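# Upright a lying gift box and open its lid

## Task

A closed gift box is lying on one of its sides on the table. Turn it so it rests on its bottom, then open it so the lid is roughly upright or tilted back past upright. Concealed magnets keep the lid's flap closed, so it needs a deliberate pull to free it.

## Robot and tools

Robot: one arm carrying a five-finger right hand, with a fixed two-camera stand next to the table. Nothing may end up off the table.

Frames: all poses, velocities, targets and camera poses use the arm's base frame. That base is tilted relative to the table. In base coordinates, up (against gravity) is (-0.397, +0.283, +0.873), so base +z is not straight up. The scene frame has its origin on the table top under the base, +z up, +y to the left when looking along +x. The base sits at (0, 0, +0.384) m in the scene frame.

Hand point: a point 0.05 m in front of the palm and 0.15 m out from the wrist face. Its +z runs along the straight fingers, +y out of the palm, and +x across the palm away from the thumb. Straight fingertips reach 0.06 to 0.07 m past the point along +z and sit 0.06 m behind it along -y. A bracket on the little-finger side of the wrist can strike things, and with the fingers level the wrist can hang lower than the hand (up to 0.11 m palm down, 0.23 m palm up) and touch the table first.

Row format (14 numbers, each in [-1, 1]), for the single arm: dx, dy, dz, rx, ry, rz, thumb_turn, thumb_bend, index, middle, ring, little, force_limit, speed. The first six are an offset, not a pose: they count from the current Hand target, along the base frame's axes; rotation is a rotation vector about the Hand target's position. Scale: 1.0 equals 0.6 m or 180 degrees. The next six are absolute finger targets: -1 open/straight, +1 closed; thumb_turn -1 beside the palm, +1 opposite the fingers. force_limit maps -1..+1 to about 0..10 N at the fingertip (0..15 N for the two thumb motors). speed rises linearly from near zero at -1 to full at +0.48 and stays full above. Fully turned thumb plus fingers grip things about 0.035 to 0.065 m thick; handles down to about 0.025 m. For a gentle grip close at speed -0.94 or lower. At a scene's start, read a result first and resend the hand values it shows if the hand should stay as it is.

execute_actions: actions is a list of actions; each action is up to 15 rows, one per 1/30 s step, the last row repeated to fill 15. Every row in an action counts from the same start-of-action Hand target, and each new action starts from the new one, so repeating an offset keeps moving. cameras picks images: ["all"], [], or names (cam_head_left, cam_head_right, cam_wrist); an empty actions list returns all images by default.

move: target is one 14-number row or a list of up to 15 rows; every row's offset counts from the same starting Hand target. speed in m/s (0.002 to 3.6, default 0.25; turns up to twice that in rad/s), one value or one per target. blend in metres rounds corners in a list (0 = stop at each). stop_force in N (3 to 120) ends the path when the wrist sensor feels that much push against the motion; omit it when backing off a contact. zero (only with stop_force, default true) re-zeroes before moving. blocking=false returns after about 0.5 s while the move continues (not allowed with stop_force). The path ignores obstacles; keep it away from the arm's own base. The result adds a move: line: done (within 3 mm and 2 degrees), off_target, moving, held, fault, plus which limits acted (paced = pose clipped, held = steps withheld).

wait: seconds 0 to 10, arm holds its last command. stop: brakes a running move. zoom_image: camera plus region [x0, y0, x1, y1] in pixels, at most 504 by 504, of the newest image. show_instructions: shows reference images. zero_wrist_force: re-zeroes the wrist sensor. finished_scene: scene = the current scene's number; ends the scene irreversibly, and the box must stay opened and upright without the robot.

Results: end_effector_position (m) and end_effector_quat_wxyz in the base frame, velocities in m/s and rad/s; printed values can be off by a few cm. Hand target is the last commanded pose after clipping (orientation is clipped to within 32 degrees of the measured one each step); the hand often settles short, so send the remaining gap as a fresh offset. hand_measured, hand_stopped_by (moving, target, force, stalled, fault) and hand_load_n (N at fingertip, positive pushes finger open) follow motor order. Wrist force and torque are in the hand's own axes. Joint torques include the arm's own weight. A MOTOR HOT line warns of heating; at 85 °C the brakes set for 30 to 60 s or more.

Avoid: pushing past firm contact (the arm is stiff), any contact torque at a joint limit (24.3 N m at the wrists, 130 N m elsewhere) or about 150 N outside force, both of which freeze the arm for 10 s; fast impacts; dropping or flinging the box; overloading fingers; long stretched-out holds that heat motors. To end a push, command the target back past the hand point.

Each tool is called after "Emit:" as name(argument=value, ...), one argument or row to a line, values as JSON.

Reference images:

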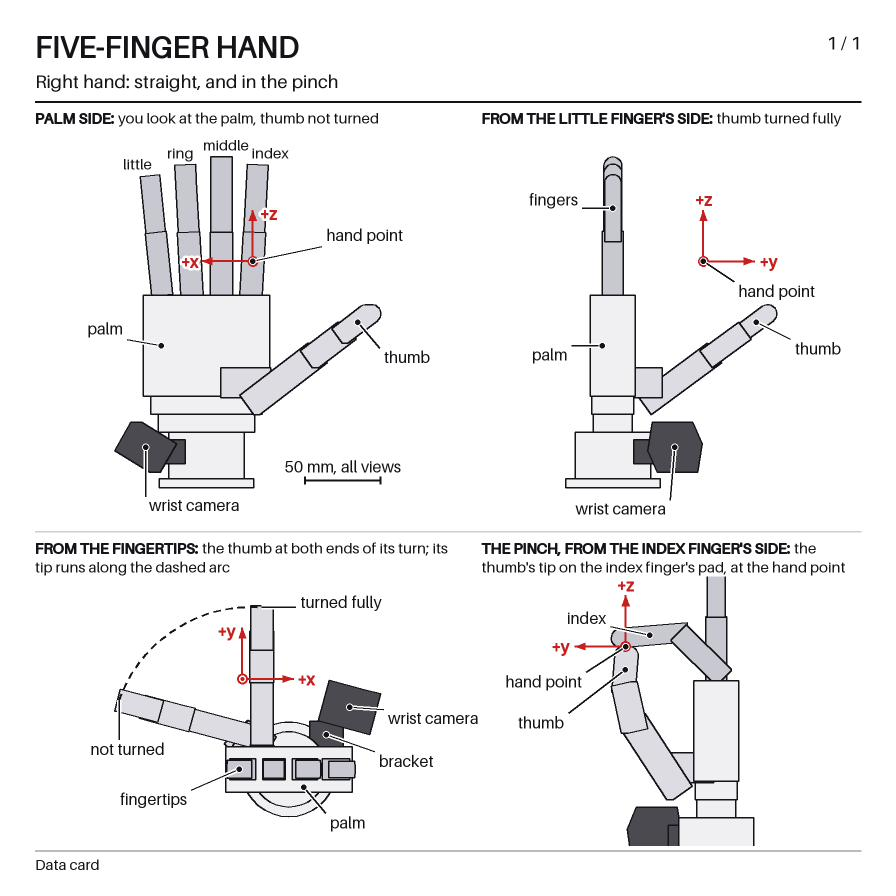

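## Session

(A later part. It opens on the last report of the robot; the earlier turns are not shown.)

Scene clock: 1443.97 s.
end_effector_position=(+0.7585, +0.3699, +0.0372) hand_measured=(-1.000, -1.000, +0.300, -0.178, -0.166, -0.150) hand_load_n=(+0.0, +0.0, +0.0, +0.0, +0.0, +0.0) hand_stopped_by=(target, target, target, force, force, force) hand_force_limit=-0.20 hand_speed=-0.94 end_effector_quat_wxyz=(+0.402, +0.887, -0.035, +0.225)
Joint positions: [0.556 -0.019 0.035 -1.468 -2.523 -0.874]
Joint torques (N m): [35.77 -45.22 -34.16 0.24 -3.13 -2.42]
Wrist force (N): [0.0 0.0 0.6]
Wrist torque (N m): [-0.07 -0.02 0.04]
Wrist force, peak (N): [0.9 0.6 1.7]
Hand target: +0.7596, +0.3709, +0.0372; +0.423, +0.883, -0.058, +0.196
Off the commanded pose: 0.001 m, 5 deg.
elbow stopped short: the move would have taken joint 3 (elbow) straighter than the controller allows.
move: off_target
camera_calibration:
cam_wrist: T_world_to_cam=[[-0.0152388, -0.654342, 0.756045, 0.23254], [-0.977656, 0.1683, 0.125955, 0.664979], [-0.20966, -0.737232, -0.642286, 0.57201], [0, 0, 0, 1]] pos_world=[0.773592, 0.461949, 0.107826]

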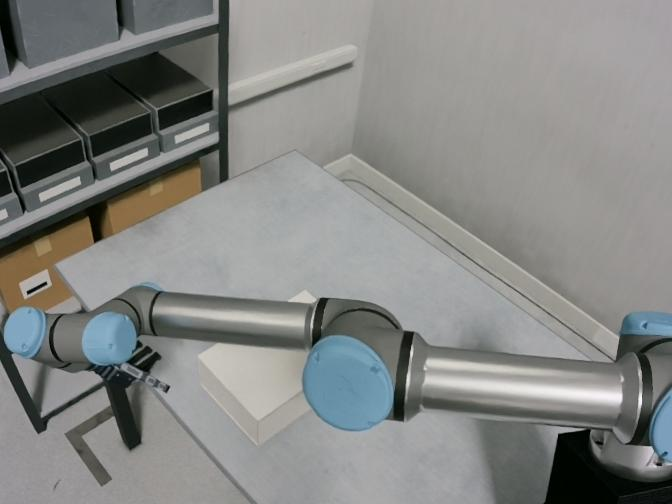

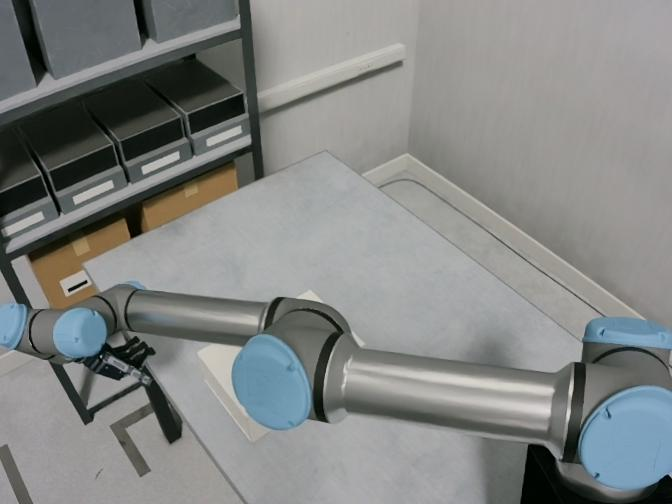

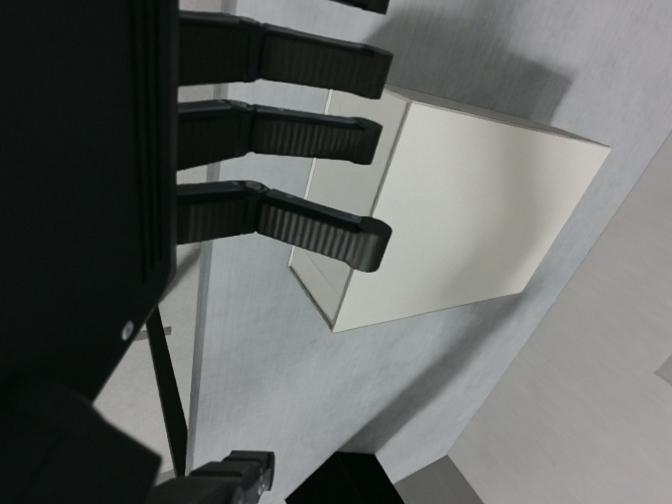

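Emit:
move(
  target=[
    [-0.1590, -0.0675, -0.0504, 0.1730, 0.0117, 0.0749, -1, -1, -0.6, -0.85, -0.85, -0.4, 0, -0.5],
    [-0.0796, -0.1242, -0.2250, 0.1730, 0.0117, 0.0749, -1, -1, -0.6, -0.85, -0.85, -0.4, 0, -0.5],
  ],
  speed=0.12,
  cameras=["all"],
)

Scene clock: 1501.80 s.
end_effector_position=(+0.7117, +0.2964, -0.0976) hand_measured=(-1.000, -1.000, -0.600, -0.850, -0.850, -0.400) hand_load_n=(+0.0, +0.0, +0.0, +0.0, +0.0, +0.0) hand_stopped_by=(target, target, target, target, target, target) hand_force_limit=0.00 hand_speed=-0.50 end_effector_quat_wxyz=(+0.146, +0.968, +0.002, +0.205)
Joint positions: [0.412 -0.473 1.224 -2.602 -2.002 -1.225]
Joint torques (N m): [18.15 -37.06 -25.58 -3.7 2.15 -2.46]
Wrist force (N): [0.4 0.4 0.4]
Wrist torque (N m): [0.10 -0.04 0.04]
Wrist force, peak (N): [1.0 0.6 -1.1]
Hand target: +0.7118, +0.2964, -0.0978; +0.146, +0.968, +0.002, +0.205
Off the commanded pose: 0.000 m, 0 deg.
move: done
camera_calibration:
cam_wrist: T_world_to_cam=[[0.172035, -0.925562, 0.337253, 0.191872], [-0.968506, -0.0963616, 0.229586, 0.730606], [-0.179998, -0.366129, -0.91299, 0.263832], [0, 0, 0, 1]] pos_world=[0.722077, 0.344588, 0.0084294]

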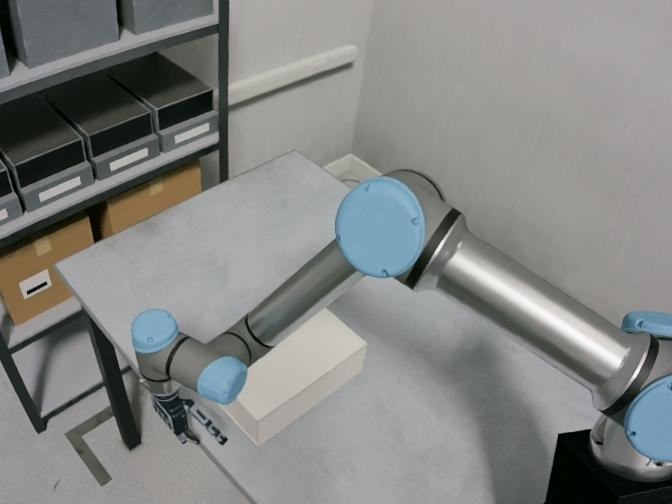

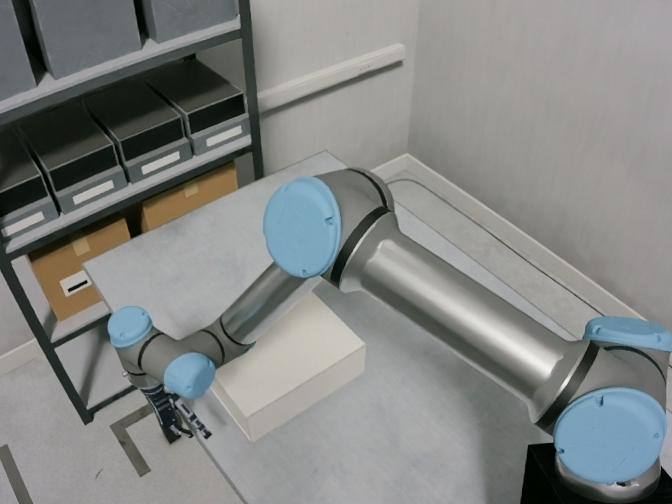

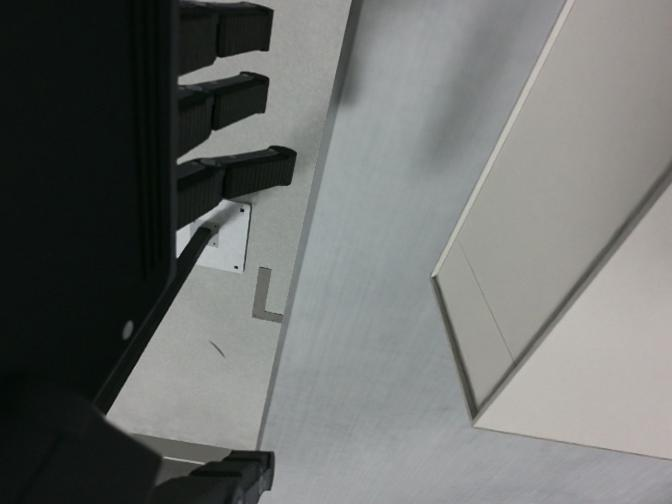

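Emit:
move(
  target=[-0.00663, -0.13545, 0.0410, 0, 0, 0, -1, -1, -0.6, -0.85, -0.85, -0.4, 0, -0.5],
  speed=0.08,
)

Scene clock: 1549.33 s.
end_effector_position=(+0.7079, +0.2153, -0.0733) hand_measured=(-1.000, -1.000, -0.600, -0.850, -0.850, -0.400) hand_load_n=(+0.0, +0.0, +0.0, +0.0, +0.0, +0.0) hand_stopped_by=(target, target, target, target, target, target) hand_force_limit=0.00 hand_speed=-0.50 end_effector_quat_wxyz=(+0.146, +0.968, +0.002, +0.205)
Joint positions: [0.311 -0.584 1.41 -2.719 -1.972 -1.33]
Joint torques (N m): [17 -58.74 2.29 -4.09 2.36 -2.67]
Wrist force (N): [0.3 0.3 0.4]
Wrist torque (N m): [0.08 -0.06 0.06]
Wrist force, peak (N): [0.3 0.7 0.9]
Hand target: +0.7079, +0.2151, -0.0732; +0.146, +0.968, +0.002, +0.205
Off the commanded pose: 0.000 m, 0 deg.
move: done

Emit:
move(
  target=[-0.00234, -0.0478, 0.01447, 0, 0, 0, -1, -1, -0.6, -0.85, -0.85, -0.4, 0, -0.5],
  speed=0.012,
  stop_force=3,
)

Scene clock: 1556.33 s.
end_effector_position=(+0.7065, +0.1864, -0.0645) hand_measured=(-1.000, -1.000, -0.600, -0.850, -0.850, -0.400) hand_load_n=(+0.0, +0.0, +0.0, +0.0, +0.0, +1.5) hand_stopped_by=(target, target, target, target, target, target) hand_force_limit=0.00 hand_speed=-0.50 end_effector_quat_wxyz=(+0.146, +0.968, +0.002, +0.205)
Joint positions: [0.272 -0.62 1.465 -2.753 -1.959 -1.369]
Joint torques (N m): [14.93 -59.39 3.4 -3.79 1.84 -2.61]
Wrist force (N): [0.9 -1.6 0.1]
Wrist torque (N m): [0.01 -0.10 -0.03]
Wrist force, peak (N): [0.6 -1.8 -0.1]
Hand target: +0.7065, +0.1864, -0.0645; +0.146, +0.968, +0.002, +0.205
Off the commanded pose: 0.000 m, 0 deg.
move: done

Emit:
move(
  target=[-0.00273, -0.05577, 0.01688, 0, 0, 0, -1, -1, -0.6, -0.85, -0.85, -0.4, 0, -0.5],
  speed=0.02,
  cameras=["cam_head_left"],
)

Scene clock: 1563.03 s.
end_effector_position=(+0.7048, +0.1532, -0.0545) hand_measured=(-1.000, -1.000, -0.600, -0.850, -0.850, -0.400) hand_load_n=(+0.0, +0.0, +0.0, +0.5, +0.0, +2.0) hand_stopped_by=(target, target, target, target, target, target) hand_force_limit=0.00 hand_speed=-0.50 end_effector_quat_wxyz=(+0.146, +0.968, +0.002, +0.205) end_effector_velocity=(-0.001, -0.002, +0.000) end_effector_angular_velocity=(-0.001, +0.002, +0.000)
Joint positions: [0.226 -0.659 1.522 -2.789 -1.944 -1.416]
Joint velocities: [-0.003 -0.002 0.005 -0.002 0.001 -0.004]
Joint torques (N m): [15.18 -58.73 3.31 -3.96 1.98 -2.5]
Wrist force (N): [0.8 -1.1 0.8]
Wrist torque (N m): [0.05 -0.10 -0.03]
Wrist force, peak (N): [0.6 -1.8 0.2]
Hand target: +0.7048, +0.1530, -0.0544; +0.146, +0.968, +0.002, +0.205
Off the commanded pose: 0.000 m, 0 deg.
move: done
Images, in order (width x height): cam_head_left 672x504.

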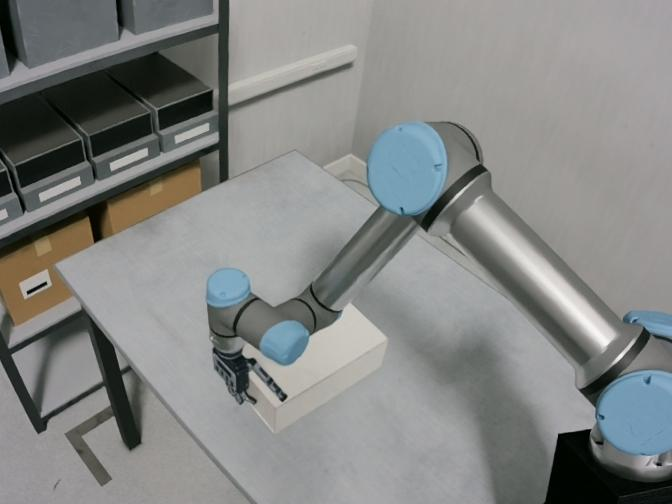

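Emit:
move(
  target=[-0.00257, -0.0526, 0.01592, 0, 0, 0, -1, -1, -0.6, -0.85, -0.85, -0.4, 0, -0.5],
  speed=0.02,
)

Emit:
move(
  target=[0.0039, 0.07967, -0.02412, 0, 0, 0, -1, -1, -0.6, -0.85, -0.85, -0.4, 0, -0.5],
  speed=0.06,
  cameras=["cam_head_left", "cam_head_right"],
)

Scene clock: 1571.27 s.
end_effector_position=(+0.7033, +0.1217, -0.0449) hand_measured=(-1.000, -1.000, -0.600, -0.850, -0.850, -0.400) hand_load_n=(+0.0, +0.0, +1.0, +0.0, +0.5, +0.5) hand_stopped_by=(target, target, target, target, target, target) hand_force_limit=0.00 hand_speed=-0.50 end_effector_quat_wxyz=(+0.146, +0.968, +0.002, +0.205) end_effector_velocity=(+0.000, -0.004, +0.000) end_effector_angular_velocity=(+0.000, +0.001, -0.001)
Joint positions: [0.181 -0.693 1.57 -2.819 -1.928 -1.461]
Joint velocities: [-0.005 -0.003 0.005 -0.002 0.001 -0.004]
Joint torques (N m): [14.16 -59.27 4.32 -3.65 1.85 -2.65]
Wrist force (N): [0.4 -1.0 0.6]
Wrist torque (N m): [0.11 -0.09 0.06]
Wrist force, peak (N): [0.9 -1.2 1.1]
Hand target: +0.7033, +0.1214, -0.0448; +0.146, +0.968, +0.002, +0.205
Off the commanded pose: 0.000 m, 0 deg.
move: done

Scene clock: 1572.60 s.
end_effector_position=(+0.7056, +0.1690, -0.0592) hand_measured=(-1.000, -1.000, -0.600, -0.850, -0.850, -0.400) hand_load_n=(+0.0, +0.0, +0.0, +0.0, +0.0, +0.0) hand_stopped_by=(target, target, target, target, target, target) hand_force_limit=0.00 hand_speed=-0.50 end_effector_quat_wxyz=(+0.146, +0.968, +0.002, +0.205)
Joint positions: [0.248 -0.64 1.496 -2.773 -1.951 -1.394]
Joint torques (N m): [27.84 -35.49 -22.38 -0.29 -2.43 2.39]
Wrist force (N): [0.4 0.1 0.5]
Wrist torque (N m): [0.03 -0.07 -0.04]
Wrist force, peak (N): [0.1 -1.1 0.9]
Hand target: +0.7056, +0.1692, -0.0593; +0.146, +0.968, +0.002, +0.205
Off the commanded pose: 0.000 m, 0 deg.
move: done
Images, in order (width x height): cam_head_left 672x504, cam_head_right 672x504.

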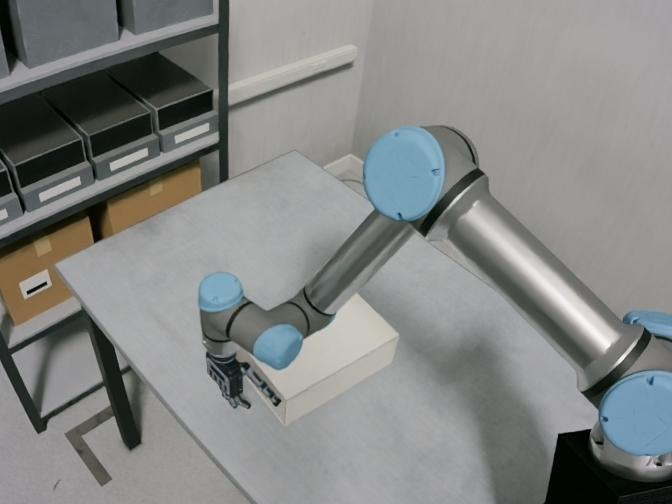

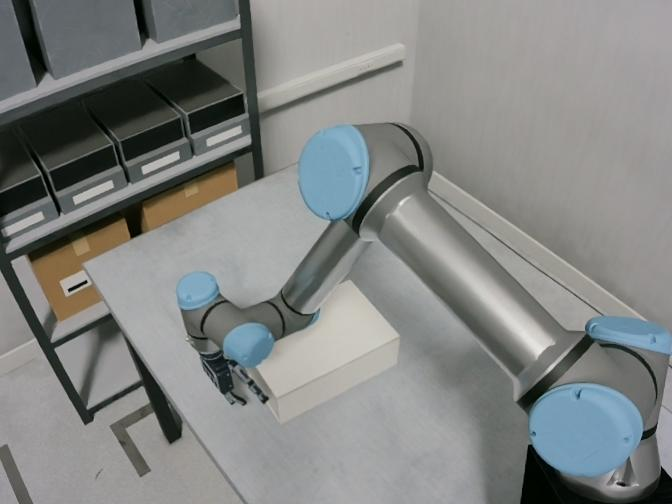

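Emit:
zoom_image(
  camera="cam_head_left",
  region=[240, 290, 420, 425],
)

Emit:
zoom_image(
  camera="cam_head_right",
  region=[236, 275, 416, 425],
)

Scaled by 2.800 from the camera's 672x504 image, which has a finer 960x720 frame.

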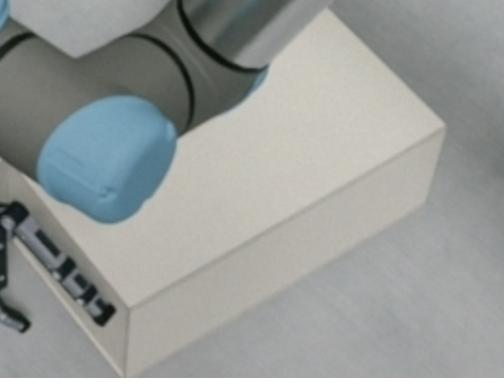

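Scaled by 2.800 from the camera's 672x504 image, which has a finer 960x720 frame.

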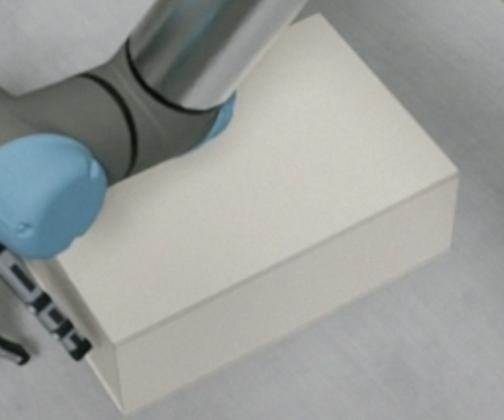

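Emit:
move(
  target=[
    [-0.0397, 0.0284, 0.0873, 0, 0, 0, -1, -1, -0.6, -0.85, -0.85, -0.4, 0, -0.5],
    [0.09667, 0.0833, 0.20787, -0.15876, -0.01143, -0.1074, 1, -0.55, 0.3, -0.48, 0.95, 0.95, 0, -0.5],
  ],
  speed=0.12,
  blend=[0.03, 0],
  cameras=["cam_head_left", "cam_head_right"],
)

Scene clock: 1696.10 s.
end_effector_position=(+0.7636, +0.2192, +0.0654) hand_measured=(+1.000, -0.550, +0.300, -0.480, +0.950, +0.950) hand_load_n=(+0.0, +0.0, +0.5, +0.5, +0.0, +0.0) hand_stopped_by=(target, target, target, target, target, target) hand_force_limit=0.00 hand_speed=-0.50 end_effector_quat_wxyz=(+0.412, +0.885, -0.111, +0.188)
Joint positions: [0.385 -0.38 0.702 -1.781 -2.505 -0.879]
Joint torques (N m): [20.46 -44.32 -30.77 0.21 -2.31 2.3]
Wrist force (N): [0.0 -0.2 0.7]
Wrist torque (N m): [-0.10 -0.01 -0.06]
Wrist force, peak (N): [0.0 0.2 1.6]
Hand target: +0.7636, +0.2192, +0.0654; +0.412, +0.885, -0.111, +0.188
Off the commanded pose: 0.000 m, 0 deg.
move: done
Images, in order (width x height): cam_head_left 672x504, cam_head_right 672x504.

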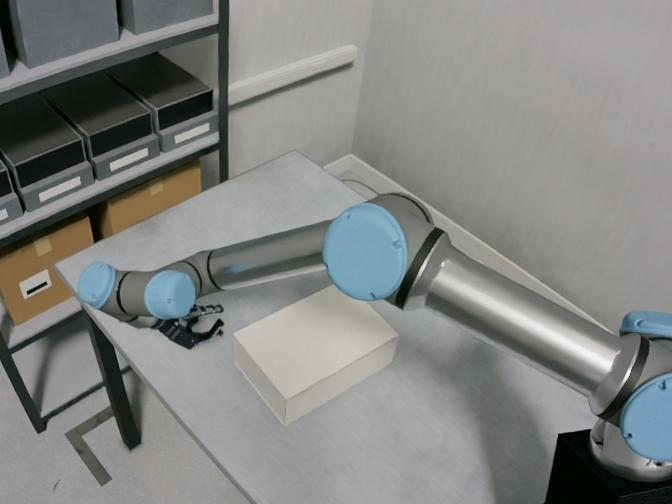

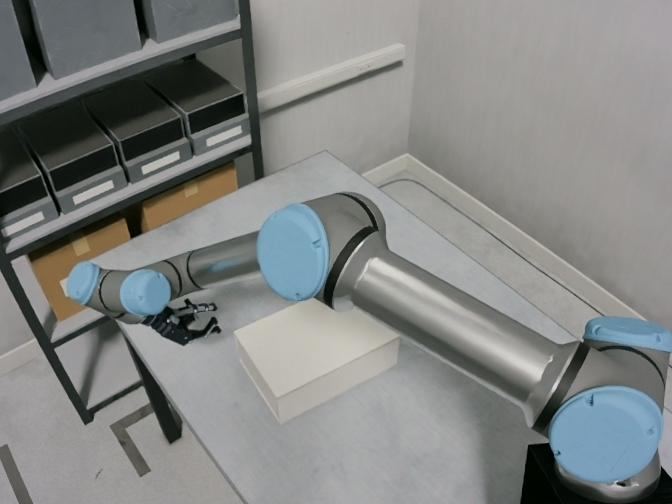

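Emit:
zoom_image(
  camera="cam_head_left",
  region=[225, 285, 405, 425],
)

Emit:
zoom_image(
  camera="cam_head_right",
  region=[225, 285, 405, 425],
)

Scaled by 2.800 from the camera's 672x504 image, which has a finer 960x720 frame.

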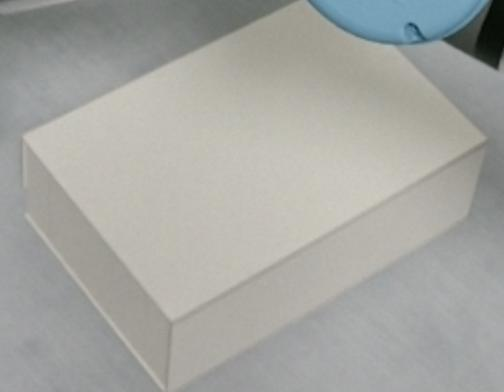

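Scaled by 2.800 from the camera's 672x504 image, which has a finer 960x720 frame.

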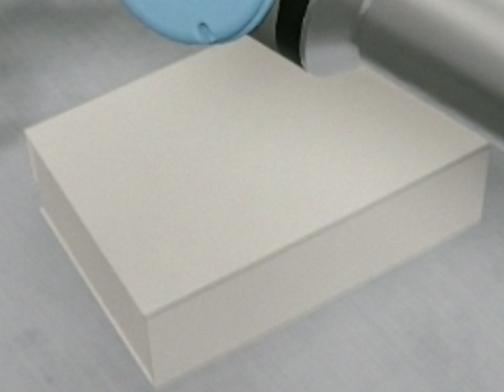

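Emit:
move(
  target=[0.0884, -0.06317, -0.19438, 0, 0, 0, 1, -0.55, 0.3, -0.48, 0.95, 0.95, 0, -0.5],
  speed=0.08,
  cameras=["cam_head_left", "cam_head_right", "cam_wrist"],
)

Scene clock: 1732.97 s.
end_effector_position=(+0.8166, +0.1813, -0.0512) hand_measured=(+1.000, -0.550, +0.300, -0.480, +0.950, +0.950) hand_load_n=(+0.0, +0.0, +0.0, +0.5, +0.0, +0.0) hand_stopped_by=(target, target, target, target, target, target) hand_force_limit=0.00 hand_speed=-0.50 end_effector_quat_wxyz=(+0.412, +0.885, -0.111, +0.188)
Joint positions: [0.324 -0.084 0.414 -1.873 -2.51 -0.983]
Joint torques (N m): [20.43 -42.22 -30.36 0.27 -3.14 2.02]
Wrist force (N): [0.1 0.1 0.8]
Wrist torque (N m): [-0.09 -0.03 0.04]
Wrist force, peak (N): [-0.1 -0.2 1.3]
Hand target: +0.8167, +0.1813, -0.0512; +0.412, +0.885, -0.111, +0.188
Off the commanded pose: 0.000 m, 0 deg.
move: done
camera_calibration:
cam_wrist: T_world_to_cam=[[-0.123122, -0.655721, 0.744896, 0.264571], [-0.9349, 0.328411, 0.134568, 0.701082], [-0.332872, -0.679835, -0.653468, 0.477958], [0, 0, 0, 1]] pos_world=[0.847115, 0.268175, 0.0209095]

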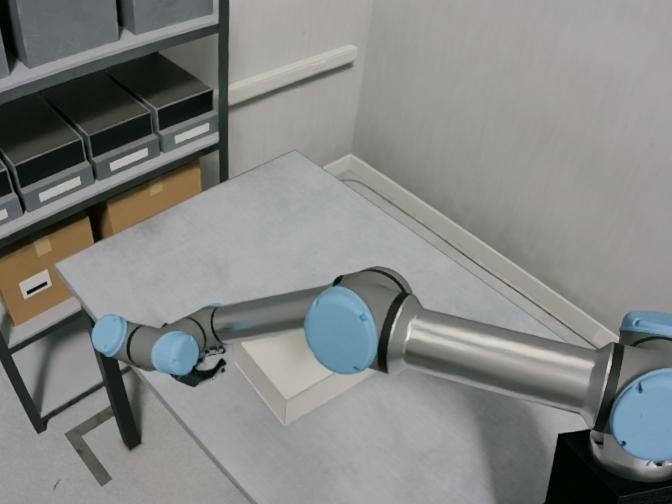

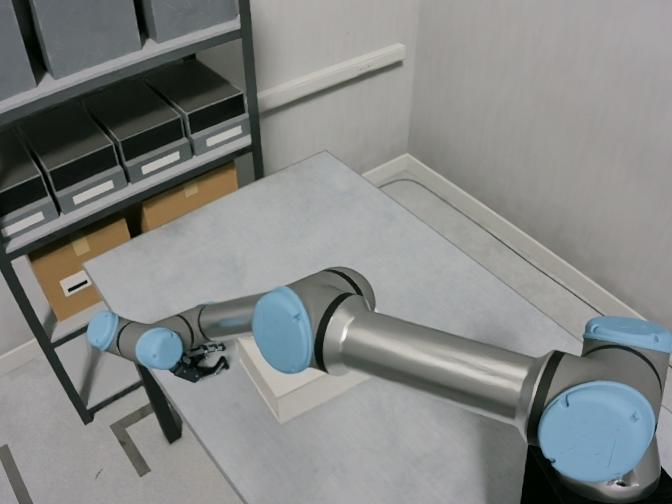

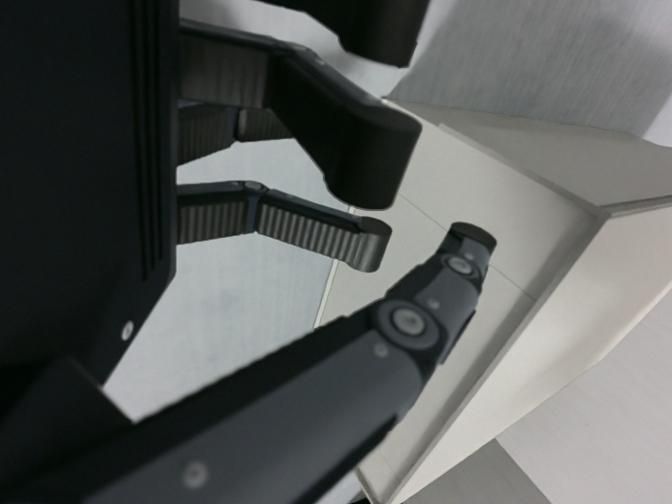

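Emit:
zoom_image(
  camera="cam_wrist",
  region=[300, 100, 672, 400],
)

Scaled by 1.355 from the camera's 672x504 image, which has a finer 960x720 frame.

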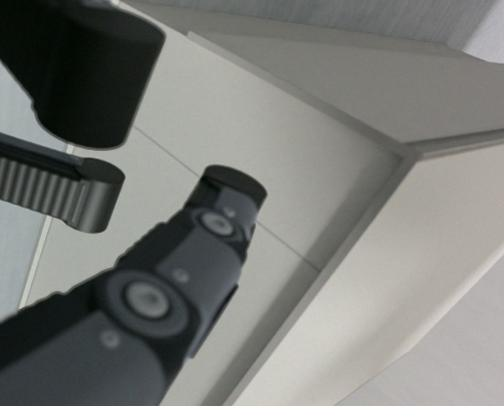

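Emit:
move(
  target=[-0.00475, -0.02874, 0.00718, 0, 0, 0, 1, -0.55, 0.3, -0.48, 0.95, 0.95, -0.2, -0.94],
  speed=0.03,
)

Emit:
move(
  target=[-0.00527, -0.03193, 0.00798, 0, 0, 0, 1, -0.55, 0.3, -0.48, 0.95, 0.95, -0.2, -0.94],
  speed=0.006,
  stop_force=3,
  cameras=["cam_wrist", "cam_head_right"],
)

Scene clock: 1786.57 s.
end_effector_position=(+0.8138, +0.1641, -0.0469) hand_measured=(+1.000, -0.550, +0.300, -0.480, +0.950, +0.950) hand_load_n=(+0.0, +0.0, +0.0, +0.5, +0.0, +0.0) hand_stopped_by=(target, target, target, target, target, target) hand_force_limit=-0.20 hand_speed=-0.94 end_effector_quat_wxyz=(+0.412, +0.885, -0.111, +0.188)
Joint positions: [0.307 -0.138 0.524 -1.953 -2.51 -1.012]
Joint torques (N m): [20.73 -66.71 -5.04 -3.49 1.44 -2.57]
Wrist force (N): [0.2 0.1 0.6]
Wrist torque (N m): [-0.06 -0.07 0.06]
Wrist force, peak (N): [0.1 0.0 1.2]
Hand target: +0.8138, +0.1641, -0.0469; +0.412, +0.885, -0.111, +0.188
Off the commanded pose: 0.000 m, 0 deg.
move: done

Scene clock: 1790.83 s.
end_effector_position=(+0.8106, +0.1449, -0.0421) hand_measured=(+1.000, -0.550, +0.300, -0.480, +0.950, +0.950) hand_load_n=(+0.0, +0.0, +0.0, +0.5, +0.0, +0.0) hand_stopped_by=(target, target, target, target, target, target) hand_force_limit=-0.20 hand_speed=-0.94 end_effector_quat_wxyz=(+0.412, +0.885, -0.111, +0.188)
Joint positions: [0.287 -0.186 0.623 -2.031 -2.51 -1.046]
Joint torques (N m): [19.22 -66.1 -3.19 -3.27 1.21 -2.56]
Wrist force (N): [0.6 -1.3 -0.2]
Wrist torque (N m): [-0.09 -0.01 0.03]
Wrist force, peak (N): [0.7 -1.4 0.1]
Hand target: +0.8106, +0.1449, -0.0421; +0.412, +0.885, -0.111, +0.188
Off the commanded pose: 0.000 m, 0 deg.
move: done
camera_calibration:
cam_wrist: T_world_to_cam=[[-0.123177, -0.655685, 0.744919, 0.233235], [-0.934845, 0.328549, 0.134609, 0.706217], [-0.333004, -0.679804, -0.653434, 0.457299], [0, 0, 0, 1]] pos_world=[0.841215, 0.231775, 0.0300096]
Images, in order (width x height): cam_head_right 672x504, cam_wrist 672x504.

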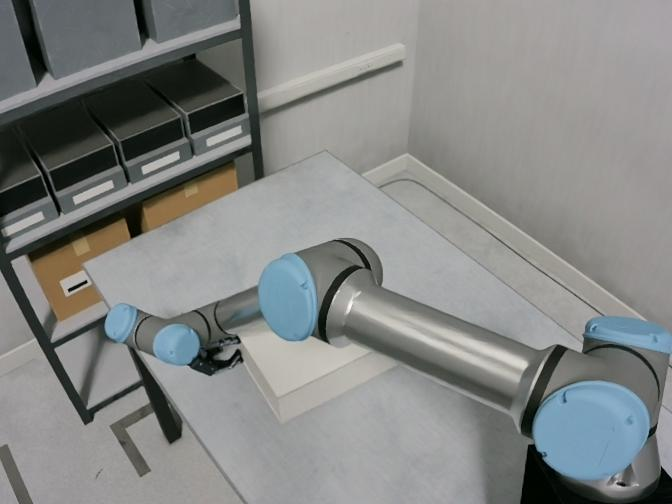

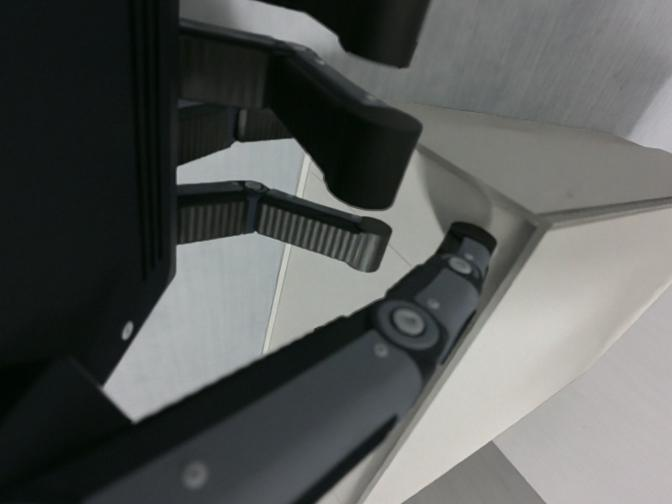

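Emit:
zoom_image(
  camera="cam_wrist",
  region=[280, 100, 660, 440],
)

Scaled by 1.326 from the camera's 672x504 image, which has a finer 960x720 frame.

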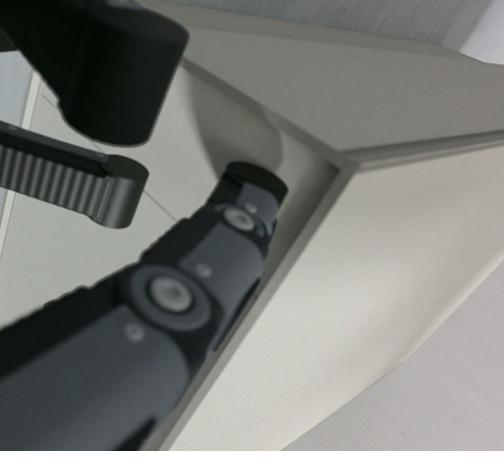

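Emit:
move(
  target=[-0.00105, -0.00639, 0.0016, 0, 0, 0, 1, -0.55, 0.3, -0.48, 0.95, 0.95, -0.2, -0.94],
  speed=0.006,
  stop_force=3,
)

Scene clock: 1803.90 s.
end_effector_position=(+0.8100, +0.1411, -0.0412) hand_measured=(+1.000, -0.550, +0.300, -0.480, +0.950, +0.950) hand_load_n=(+0.0, -0.5, +0.0, +0.5, +0.0, +0.0) hand_stopped_by=(target, target, target, target, target, target) hand_force_limit=-0.20 hand_speed=-0.94 end_effector_quat_wxyz=(+0.412, +0.885, -0.111, +0.188)
Joint positions: [0.283 -0.195 0.641 -2.045 -2.51 -1.052]
Joint torques (N m): [19.13 -64.46 -3.54 -3.31 1.32 -2.63]
Wrist force (N): [0.7 -1.3 0.2]
Wrist torque (N m): [-0.11 -0.04 0.03]
Wrist force, peak (N): [0.9 -1.4 -0.4]
Hand target: +0.8100, +0.1411, -0.0412; +0.412, +0.885, -0.111, +0.188
Off the commanded pose: 0.000 m, 0 deg.
move: done

Emit:
execute_actions(
  actions=[],
  cameras=["cam_head_left", "cam_wrist"],
)

Emit:
zoom_image(
  camera="cam_wrist",
  region=[280, 100, 660, 440],
)

Emit:
zoom_image(
  camera="cam_head_left",
  region=[170, 300, 320, 430],
)

Scene clock: 1814.43 s.
end_effector_position=(+0.8100, +0.1411, -0.0412) hand_measured=(+1.000, -0.550, +0.300, -0.480, +0.950, +0.950) hand_load_n=(+0.0, -0.5, +0.0, +0.5, +0.0, +0.0) hand_stopped_by=(target, target, target, target, target, target) hand_force_limit=-0.20 hand_speed=-0.94 end_effector_quat_wxyz=(+0.412, +0.885, -0.111, +0.188)
Joint positions: [0.283 -0.195 0.641 -2.045 -2.51 -1.052]
Joint velocities: within noise
Joint torques (N m): [18.59 -65.61 -2.66 -3.35 1.22 -2.49]
Wrist force (N): [0.7 -1.0 -0.2]
Wrist torque (N m): [-0.04 -0.02 0.04]
Wrist force, peak (N): [0.5 -1.6 0.0]
Hand target: +0.8100, +0.1411, -0.0412; +0.412, +0.885, -0.111, +0.188
Off the commanded pose: 0.000 m, 0 deg.
camera_calibration:
cam_wrist: T_world_to_cam=[[-0.123177, -0.655685, 0.744919, 0.229999], [-0.934845, 0.328549, 0.134609, 0.706783], [-0.333004, -0.679804, -0.653434, 0.455104], [0, 0, 0, 1]] pos_world=[0.840615, 0.227975, 0.0309096]
Images, in order (width x height): cam_head_left 672x504, cam_wrist 672x504.

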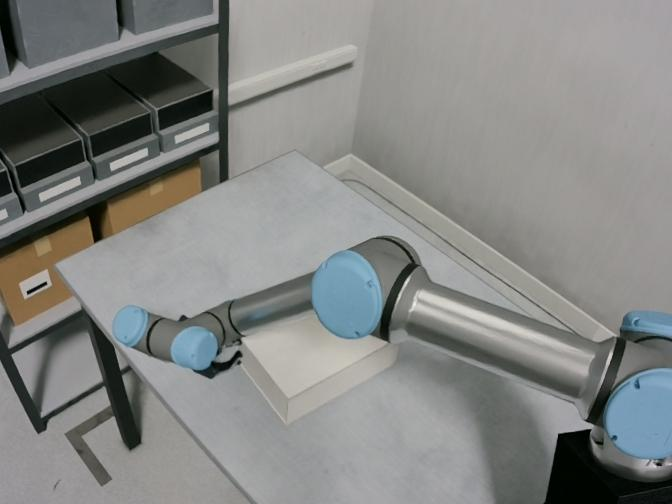

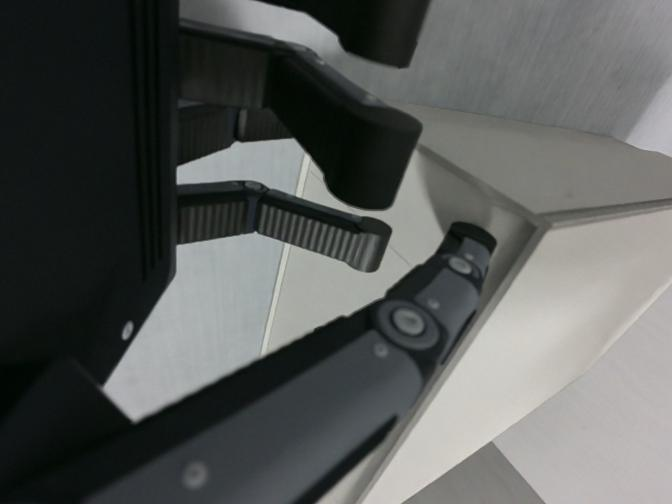

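Scaled by 1.326 from the camera's 672x504 image, which has a finer 960x720 frame.

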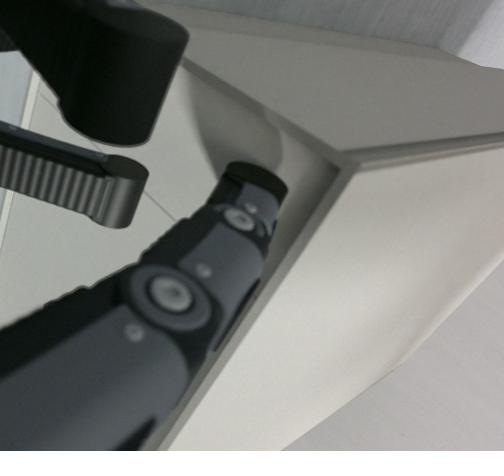

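Scaled by 3.360 from the camera's 672x504 image, which has a finer 960x720 frame.

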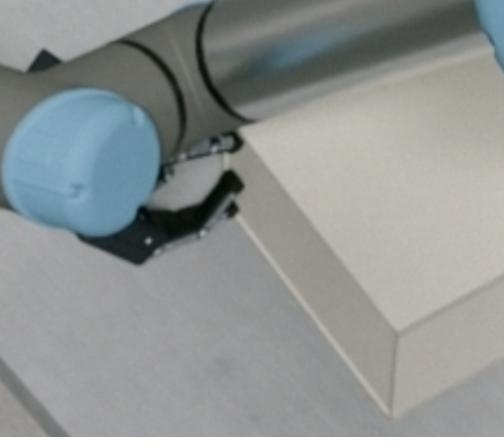

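Emit:
move(
  target=[
    [0.00079, 0.00479, -0.0012, 0, 0, 0, 1, -0.55, 0.3, -0.48, 0.95, 0.95, -0.2, -0.94],
    [-0.00373, 0.00501, -0.00333, 0, 0, 0, 1, -0.55, 0.3, -0.48, 0.95, 0.95, -0.2, -0.94],
    [-0.00478, -0.00138, -0.00173, 0, 0, 0, 1, -0.55, 0.3, -0.48, 0.95, 0.95, -0.2, -0.94],
  ],
  speed=0.008,
  cameras=["cam_wrist"],
)

Emit:
zoom_image(
  camera="cam_wrist",
  region=[280, 100, 660, 440],
)

Scene clock: 1857.07 s.
end_effector_position=(+0.8072, +0.1403, -0.0422) hand_measured=(+1.000, -0.550, +0.300, -0.480, +0.950, +0.950) hand_load_n=(+0.0, +0.0, +0.0, +0.5, +0.0, +0.0) hand_stopped_by=(target, target, target, target, target, target) hand_force_limit=-0.20 hand_speed=-0.94 end_effector_quat_wxyz=(+0.412, +0.885, -0.111, +0.188)
Joint positions: [0.283 -0.203 0.662 -2.058 -2.51 -1.052]
Joint torques (N m): [19.24 -64.56 -3.41 -3.53 0.54 -2.64]
Wrist force (N): [0.5 -1.1 0.2]
Wrist torque (N m): [-0.08 0.00 0.02]
Wrist force, peak (N): [0.8 -1.6 0.0]
Hand target: +0.8071, +0.1402, -0.0422; +0.412, +0.885, -0.111, +0.188
Off the commanded pose: 0.000 m, 0 deg.
move: done
camera_calibration:
cam_wrist: T_world_to_cam=[[-0.123192, -0.655568, 0.745019, 0.229847], [-0.934844, 0.328579, 0.134547, 0.704464], [-0.333002, -0.679902, -0.653332, 0.452959], [0, 0, 0, 1]] pos_world=[0.837715, 0.227176, 0.0299089]
Images, in order (width x height): cam_wrist 672x504.

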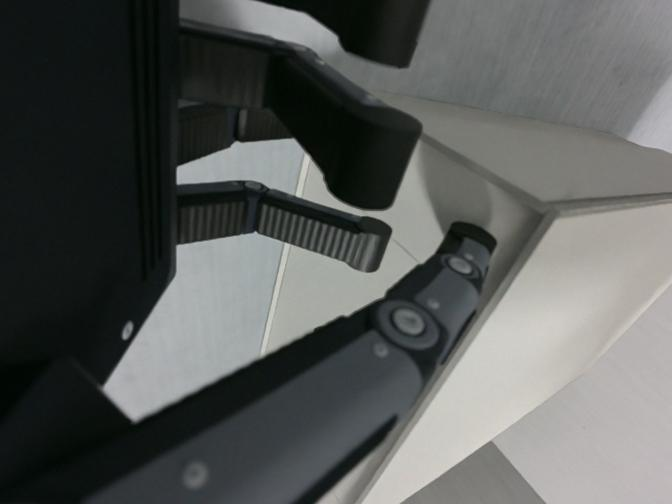

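Scaled by 1.326 from the camera's 672x504 image, which has a finer 960x720 frame.

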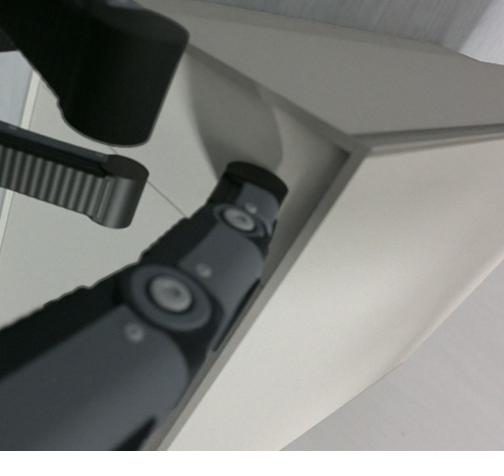

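Emit:
move(
  target=[0, 0, 0, 0, 0, 0, 1, -0.64, 0.3, -0.48, 0.95, 0.95, -0.2, -0.94],
  speed=0.02,
)

Emit:
move(
  target=[0, 0, 0, 0, 0, 0, 1, -0.70, 0.3, -0.48, 0.95, 0.95, -0.2, -0.94],
  speed=0.02,
  cameras=["cam_wrist"],
)

Emit:
zoom_image(
  camera="cam_wrist",
  region=[280, 100, 660, 440],
)

Scene clock: 1867.77 s.
end_effector_position=(+0.8071, +0.1402, -0.0422) hand_measured=(+1.000, -0.640, +0.300, -0.480, +0.950, +0.950) hand_load_n=(+0.0, -1.0, +0.0, +0.0, +0.0, +0.0) hand_stopped_by=(target, target, target, target, target, target) hand_force_limit=-0.20 hand_speed=-0.94 end_effector_quat_wxyz=(+0.412, +0.885, -0.111, +0.188)
Joint positions: [0.283 -0.203 0.663 -2.058 -2.51 -1.052]
Joint torques (N m): [20.86 -65.32 -4.18 -3.28 0.88 -2.54]
Wrist force (N): [0.1 -1.2 0.8]
Wrist torque (N m): [-0.16 -0.03 0.01]
Wrist force, peak (N): [0.9 -1.7 -0.1]
Hand target: +0.8071, +0.1402, -0.0422; +0.412, +0.885, -0.111, +0.188
Off the commanded pose: 0.000 m, 0 deg.
move: done

Scene clock: 1868.70 s.
end_effector_position=(+0.8071, +0.1402, -0.0422) hand_measured=(+1.000, -0.698, +0.300, -0.480, +0.950, +0.950) hand_load_n=(+0.0, -3.0, +0.5, +0.0, +0.5, +0.0) hand_stopped_by=(target, target, target, target, target, target) hand_force_limit=-0.20 hand_speed=-0.94 end_effector_quat_wxyz=(+0.412, +0.885, -0.111, +0.188)
Joint positions: [0.283 -0.203 0.663 -2.058 -2.51 -1.052]
Joint torques (N m): [23.12 -65.56 -6.23 -3.26 0.13 -2.59]
Wrist force (N): [0.1 -1.6 2.5]
Wrist torque (N m): [-0.11 -0.04 0.01]
Wrist force, peak (N): [0.2 -1.8 2.7]
Hand target: +0.8071, +0.1402, -0.0422; +0.412, +0.885, -0.111, +0.188
Off the commanded pose: 0.000 m, 0 deg.
move: done
camera_calibration:
cam_wrist: T_world_to_cam=[[-0.123177, -0.655685, 0.744919, 0.229797], [-0.934845, 0.328549, 0.134609, 0.704503], [-0.333004, -0.679804, -0.653434, 0.452873], [0, 0, 0, 1]] pos_world=[0.837715, 0.227075, 0.0299096]
Images, in order (width x height): cam_wrist 672x504.

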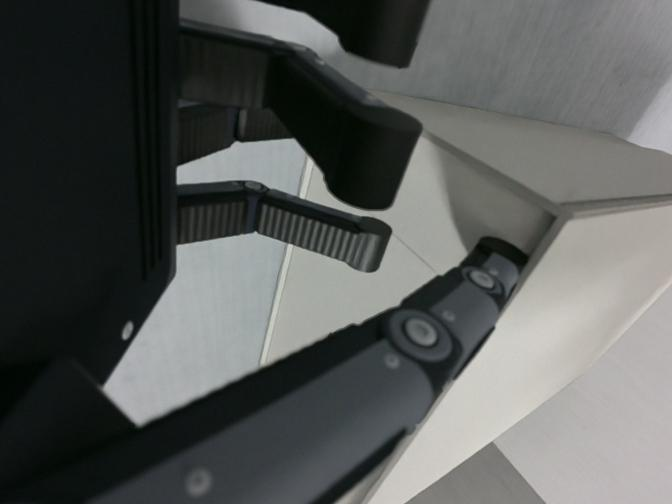

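Scaled by 1.326 from the camera's 672x504 image, which has a finer 960x720 frame.

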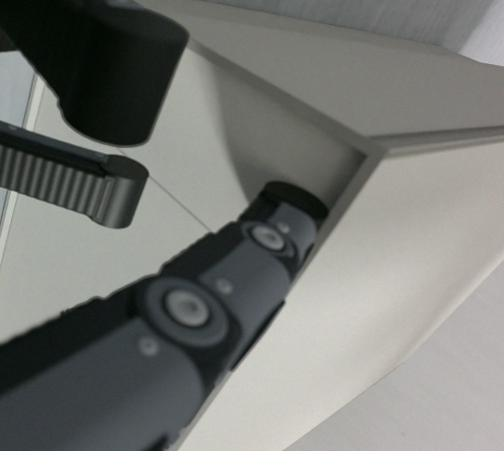

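Emit:
move(
  target=[0, 0, 0, 0, 0, 0, 1, -0.70, 0.3, -0.54, 0.95, 0.95, -0.2, -0.94],
  speed=0.02,
)

Emit:
move(
  target=[0, 0, 0, 0, 0, 0, 1, -0.70, 0.3, -0.57, 0.95, 0.95, -0.2, -0.94],
  speed=0.02,
  cameras=["cam_wrist"],
)

Emit:
zoom_image(
  camera="cam_wrist",
  region=[280, 100, 660, 440],
)

Scene clock: 1875.90 s.
end_effector_position=(+0.8071, +0.1402, -0.0422) hand_measured=(+1.000, -0.698, +0.300, -0.538, +0.950, +0.950) hand_load_n=(-0.5, -3.0, +0.5, -6.0, +0.0, +0.0) hand_stopped_by=(target, target, target, target, target, target) hand_force_limit=-0.20 hand_speed=-0.94 end_effector_quat_wxyz=(+0.412, +0.885, -0.111, +0.188)
Joint positions: [0.283 -0.203 0.663 -2.058 -2.51 -1.052]
Joint torques (N m): [30.37 -65.81 -14.76 -3.46 -1.91 -2.47]
Wrist force (N): [-0.4 2.4 0.6]
Wrist torque (N m): [-0.12 -0.11 0.10]
Wrist force, peak (N): [0.4 -1.8 2.9]
Hand target: +0.8071, +0.1402, -0.0422; +0.412, +0.885, -0.111, +0.188
Off the commanded pose: 0.000 m, 0 deg.
move: done

Scene clock: 1876.40 s.
end_effector_position=(+0.8072, +0.1402, -0.0422) hand_measured=(+1.000, -0.698, +0.300, -0.550, +0.950, +0.950) hand_load_n=(-0.5, -2.5, +0.0, -14.0, +0.0, +0.0) hand_stopped_by=(target, target, target, stalled, target, target) hand_force_limit=-0.20 hand_speed=-0.94 end_effector_quat_wxyz=(+0.412, +0.885, -0.111, +0.188)
Joint positions: [0.283 -0.203 0.663 -2.058 -2.51 -1.052]
Joint torques (N m): [31.32 -60.2 -15.93 -3.34 -1.72 -2.68]
Wrist force (N): [-3.3 7.4 -2.6]
Wrist torque (N m): [-0.11 -0.15 0.12]
Wrist force, peak (N): [-3.2 8.3 -2.9]
Hand target: +0.8071, +0.1402, -0.0422; +0.412, +0.885, -0.111, +0.188
Off the commanded pose: 0.000 m, 0 deg.
move: done
camera_calibration:
cam_wrist: T_world_to_cam=[[-0.123177, -0.655685, 0.744919, 0.229797], [-0.934845, 0.328549, 0.134609, 0.704503], [-0.333004, -0.679804, -0.653434, 0.452873], [0, 0, 0, 1]] pos_world=[0.837715, 0.227075, 0.0299096]
Images, in order (width x height): cam_wrist 672x504.

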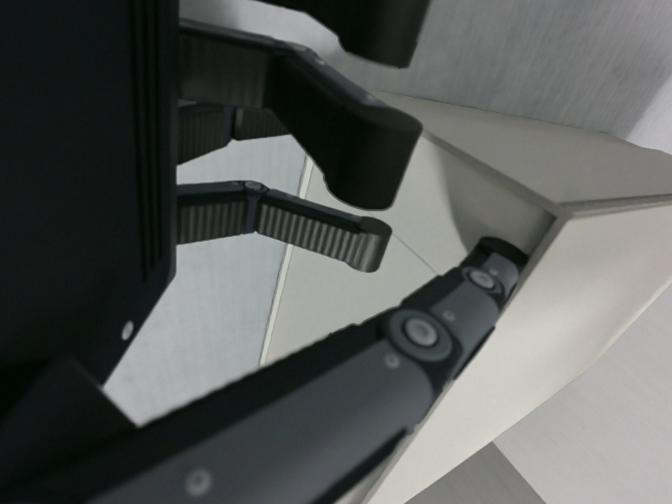

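Scaled by 1.326 from the camera's 672x504 image, which has a finer 960x720 frame.

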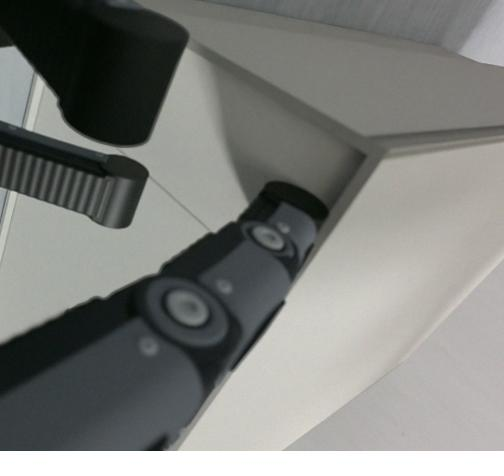

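Emit:
move(
  target=[0, 0, 0, 0, 0, 0, 1, -0.76, 0.3, -0.57, 0.95, 0.95, -0.2, -0.94],
  speed=0.02,
  cameras=["cam_wrist"],
)

Emit:
zoom_image(
  camera="cam_wrist",
  region=[280, 100, 660, 440],
)

Scene clock: 1883.40 s.
end_effector_position=(+0.8071, +0.1402, -0.0422) hand_measured=(+1.000, -0.758, +0.300, -0.550, +0.950, +0.950) hand_load_n=(+0.0, -3.0, +0.5, -14.5, +0.0, +0.0) hand_stopped_by=(target, target, target, stalled, target, target) hand_force_limit=-0.20 hand_speed=-0.94 end_effector_quat_wxyz=(+0.412, +0.885, -0.111, +0.188)
Joint positions: [0.283 -0.203 0.663 -2.058 -2.51 -1.052]
Joint torques (N m): [31.1 -39.95 -24.42 -3.38 0.37 -2.61]
Wrist force (N): [-3.4 7.4 -2.2]
Wrist torque (N m): [-0.12 -0.16 0.13]
Wrist force, peak (N): [-3.2 7.8 -2.4]
Hand target: +0.8071, +0.1402, -0.0422; +0.412, +0.885, -0.111, +0.188
Off the commanded pose: 0.000 m, 0 deg.
move: done
camera_calibration:
cam_wrist: T_world_to_cam=[[-0.123177, -0.655685, 0.744919, 0.229797], [-0.934845, 0.328549, 0.134609, 0.704503], [-0.333004, -0.679804, -0.653434, 0.452873], [0, 0, 0, 1]] pos_world=[0.837715, 0.227075, 0.0299096]
Images, in order (width x height): cam_wrist 672x504.

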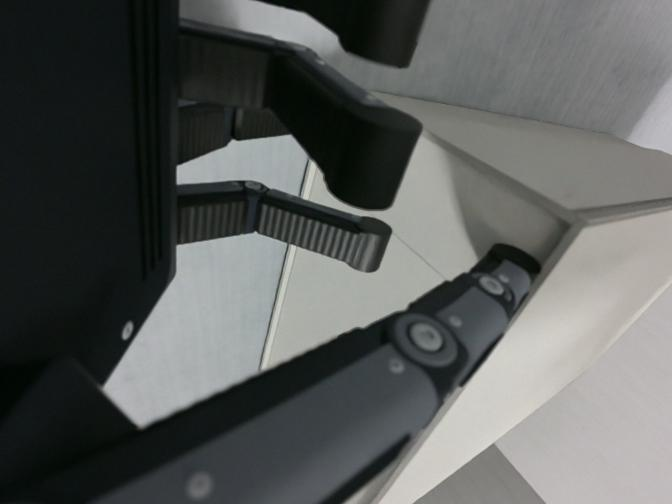

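Scaled by 1.326 from the camera's 672x504 image, which has a finer 960x720 frame.

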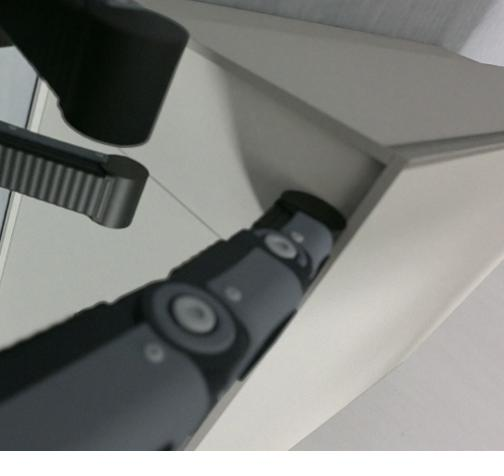

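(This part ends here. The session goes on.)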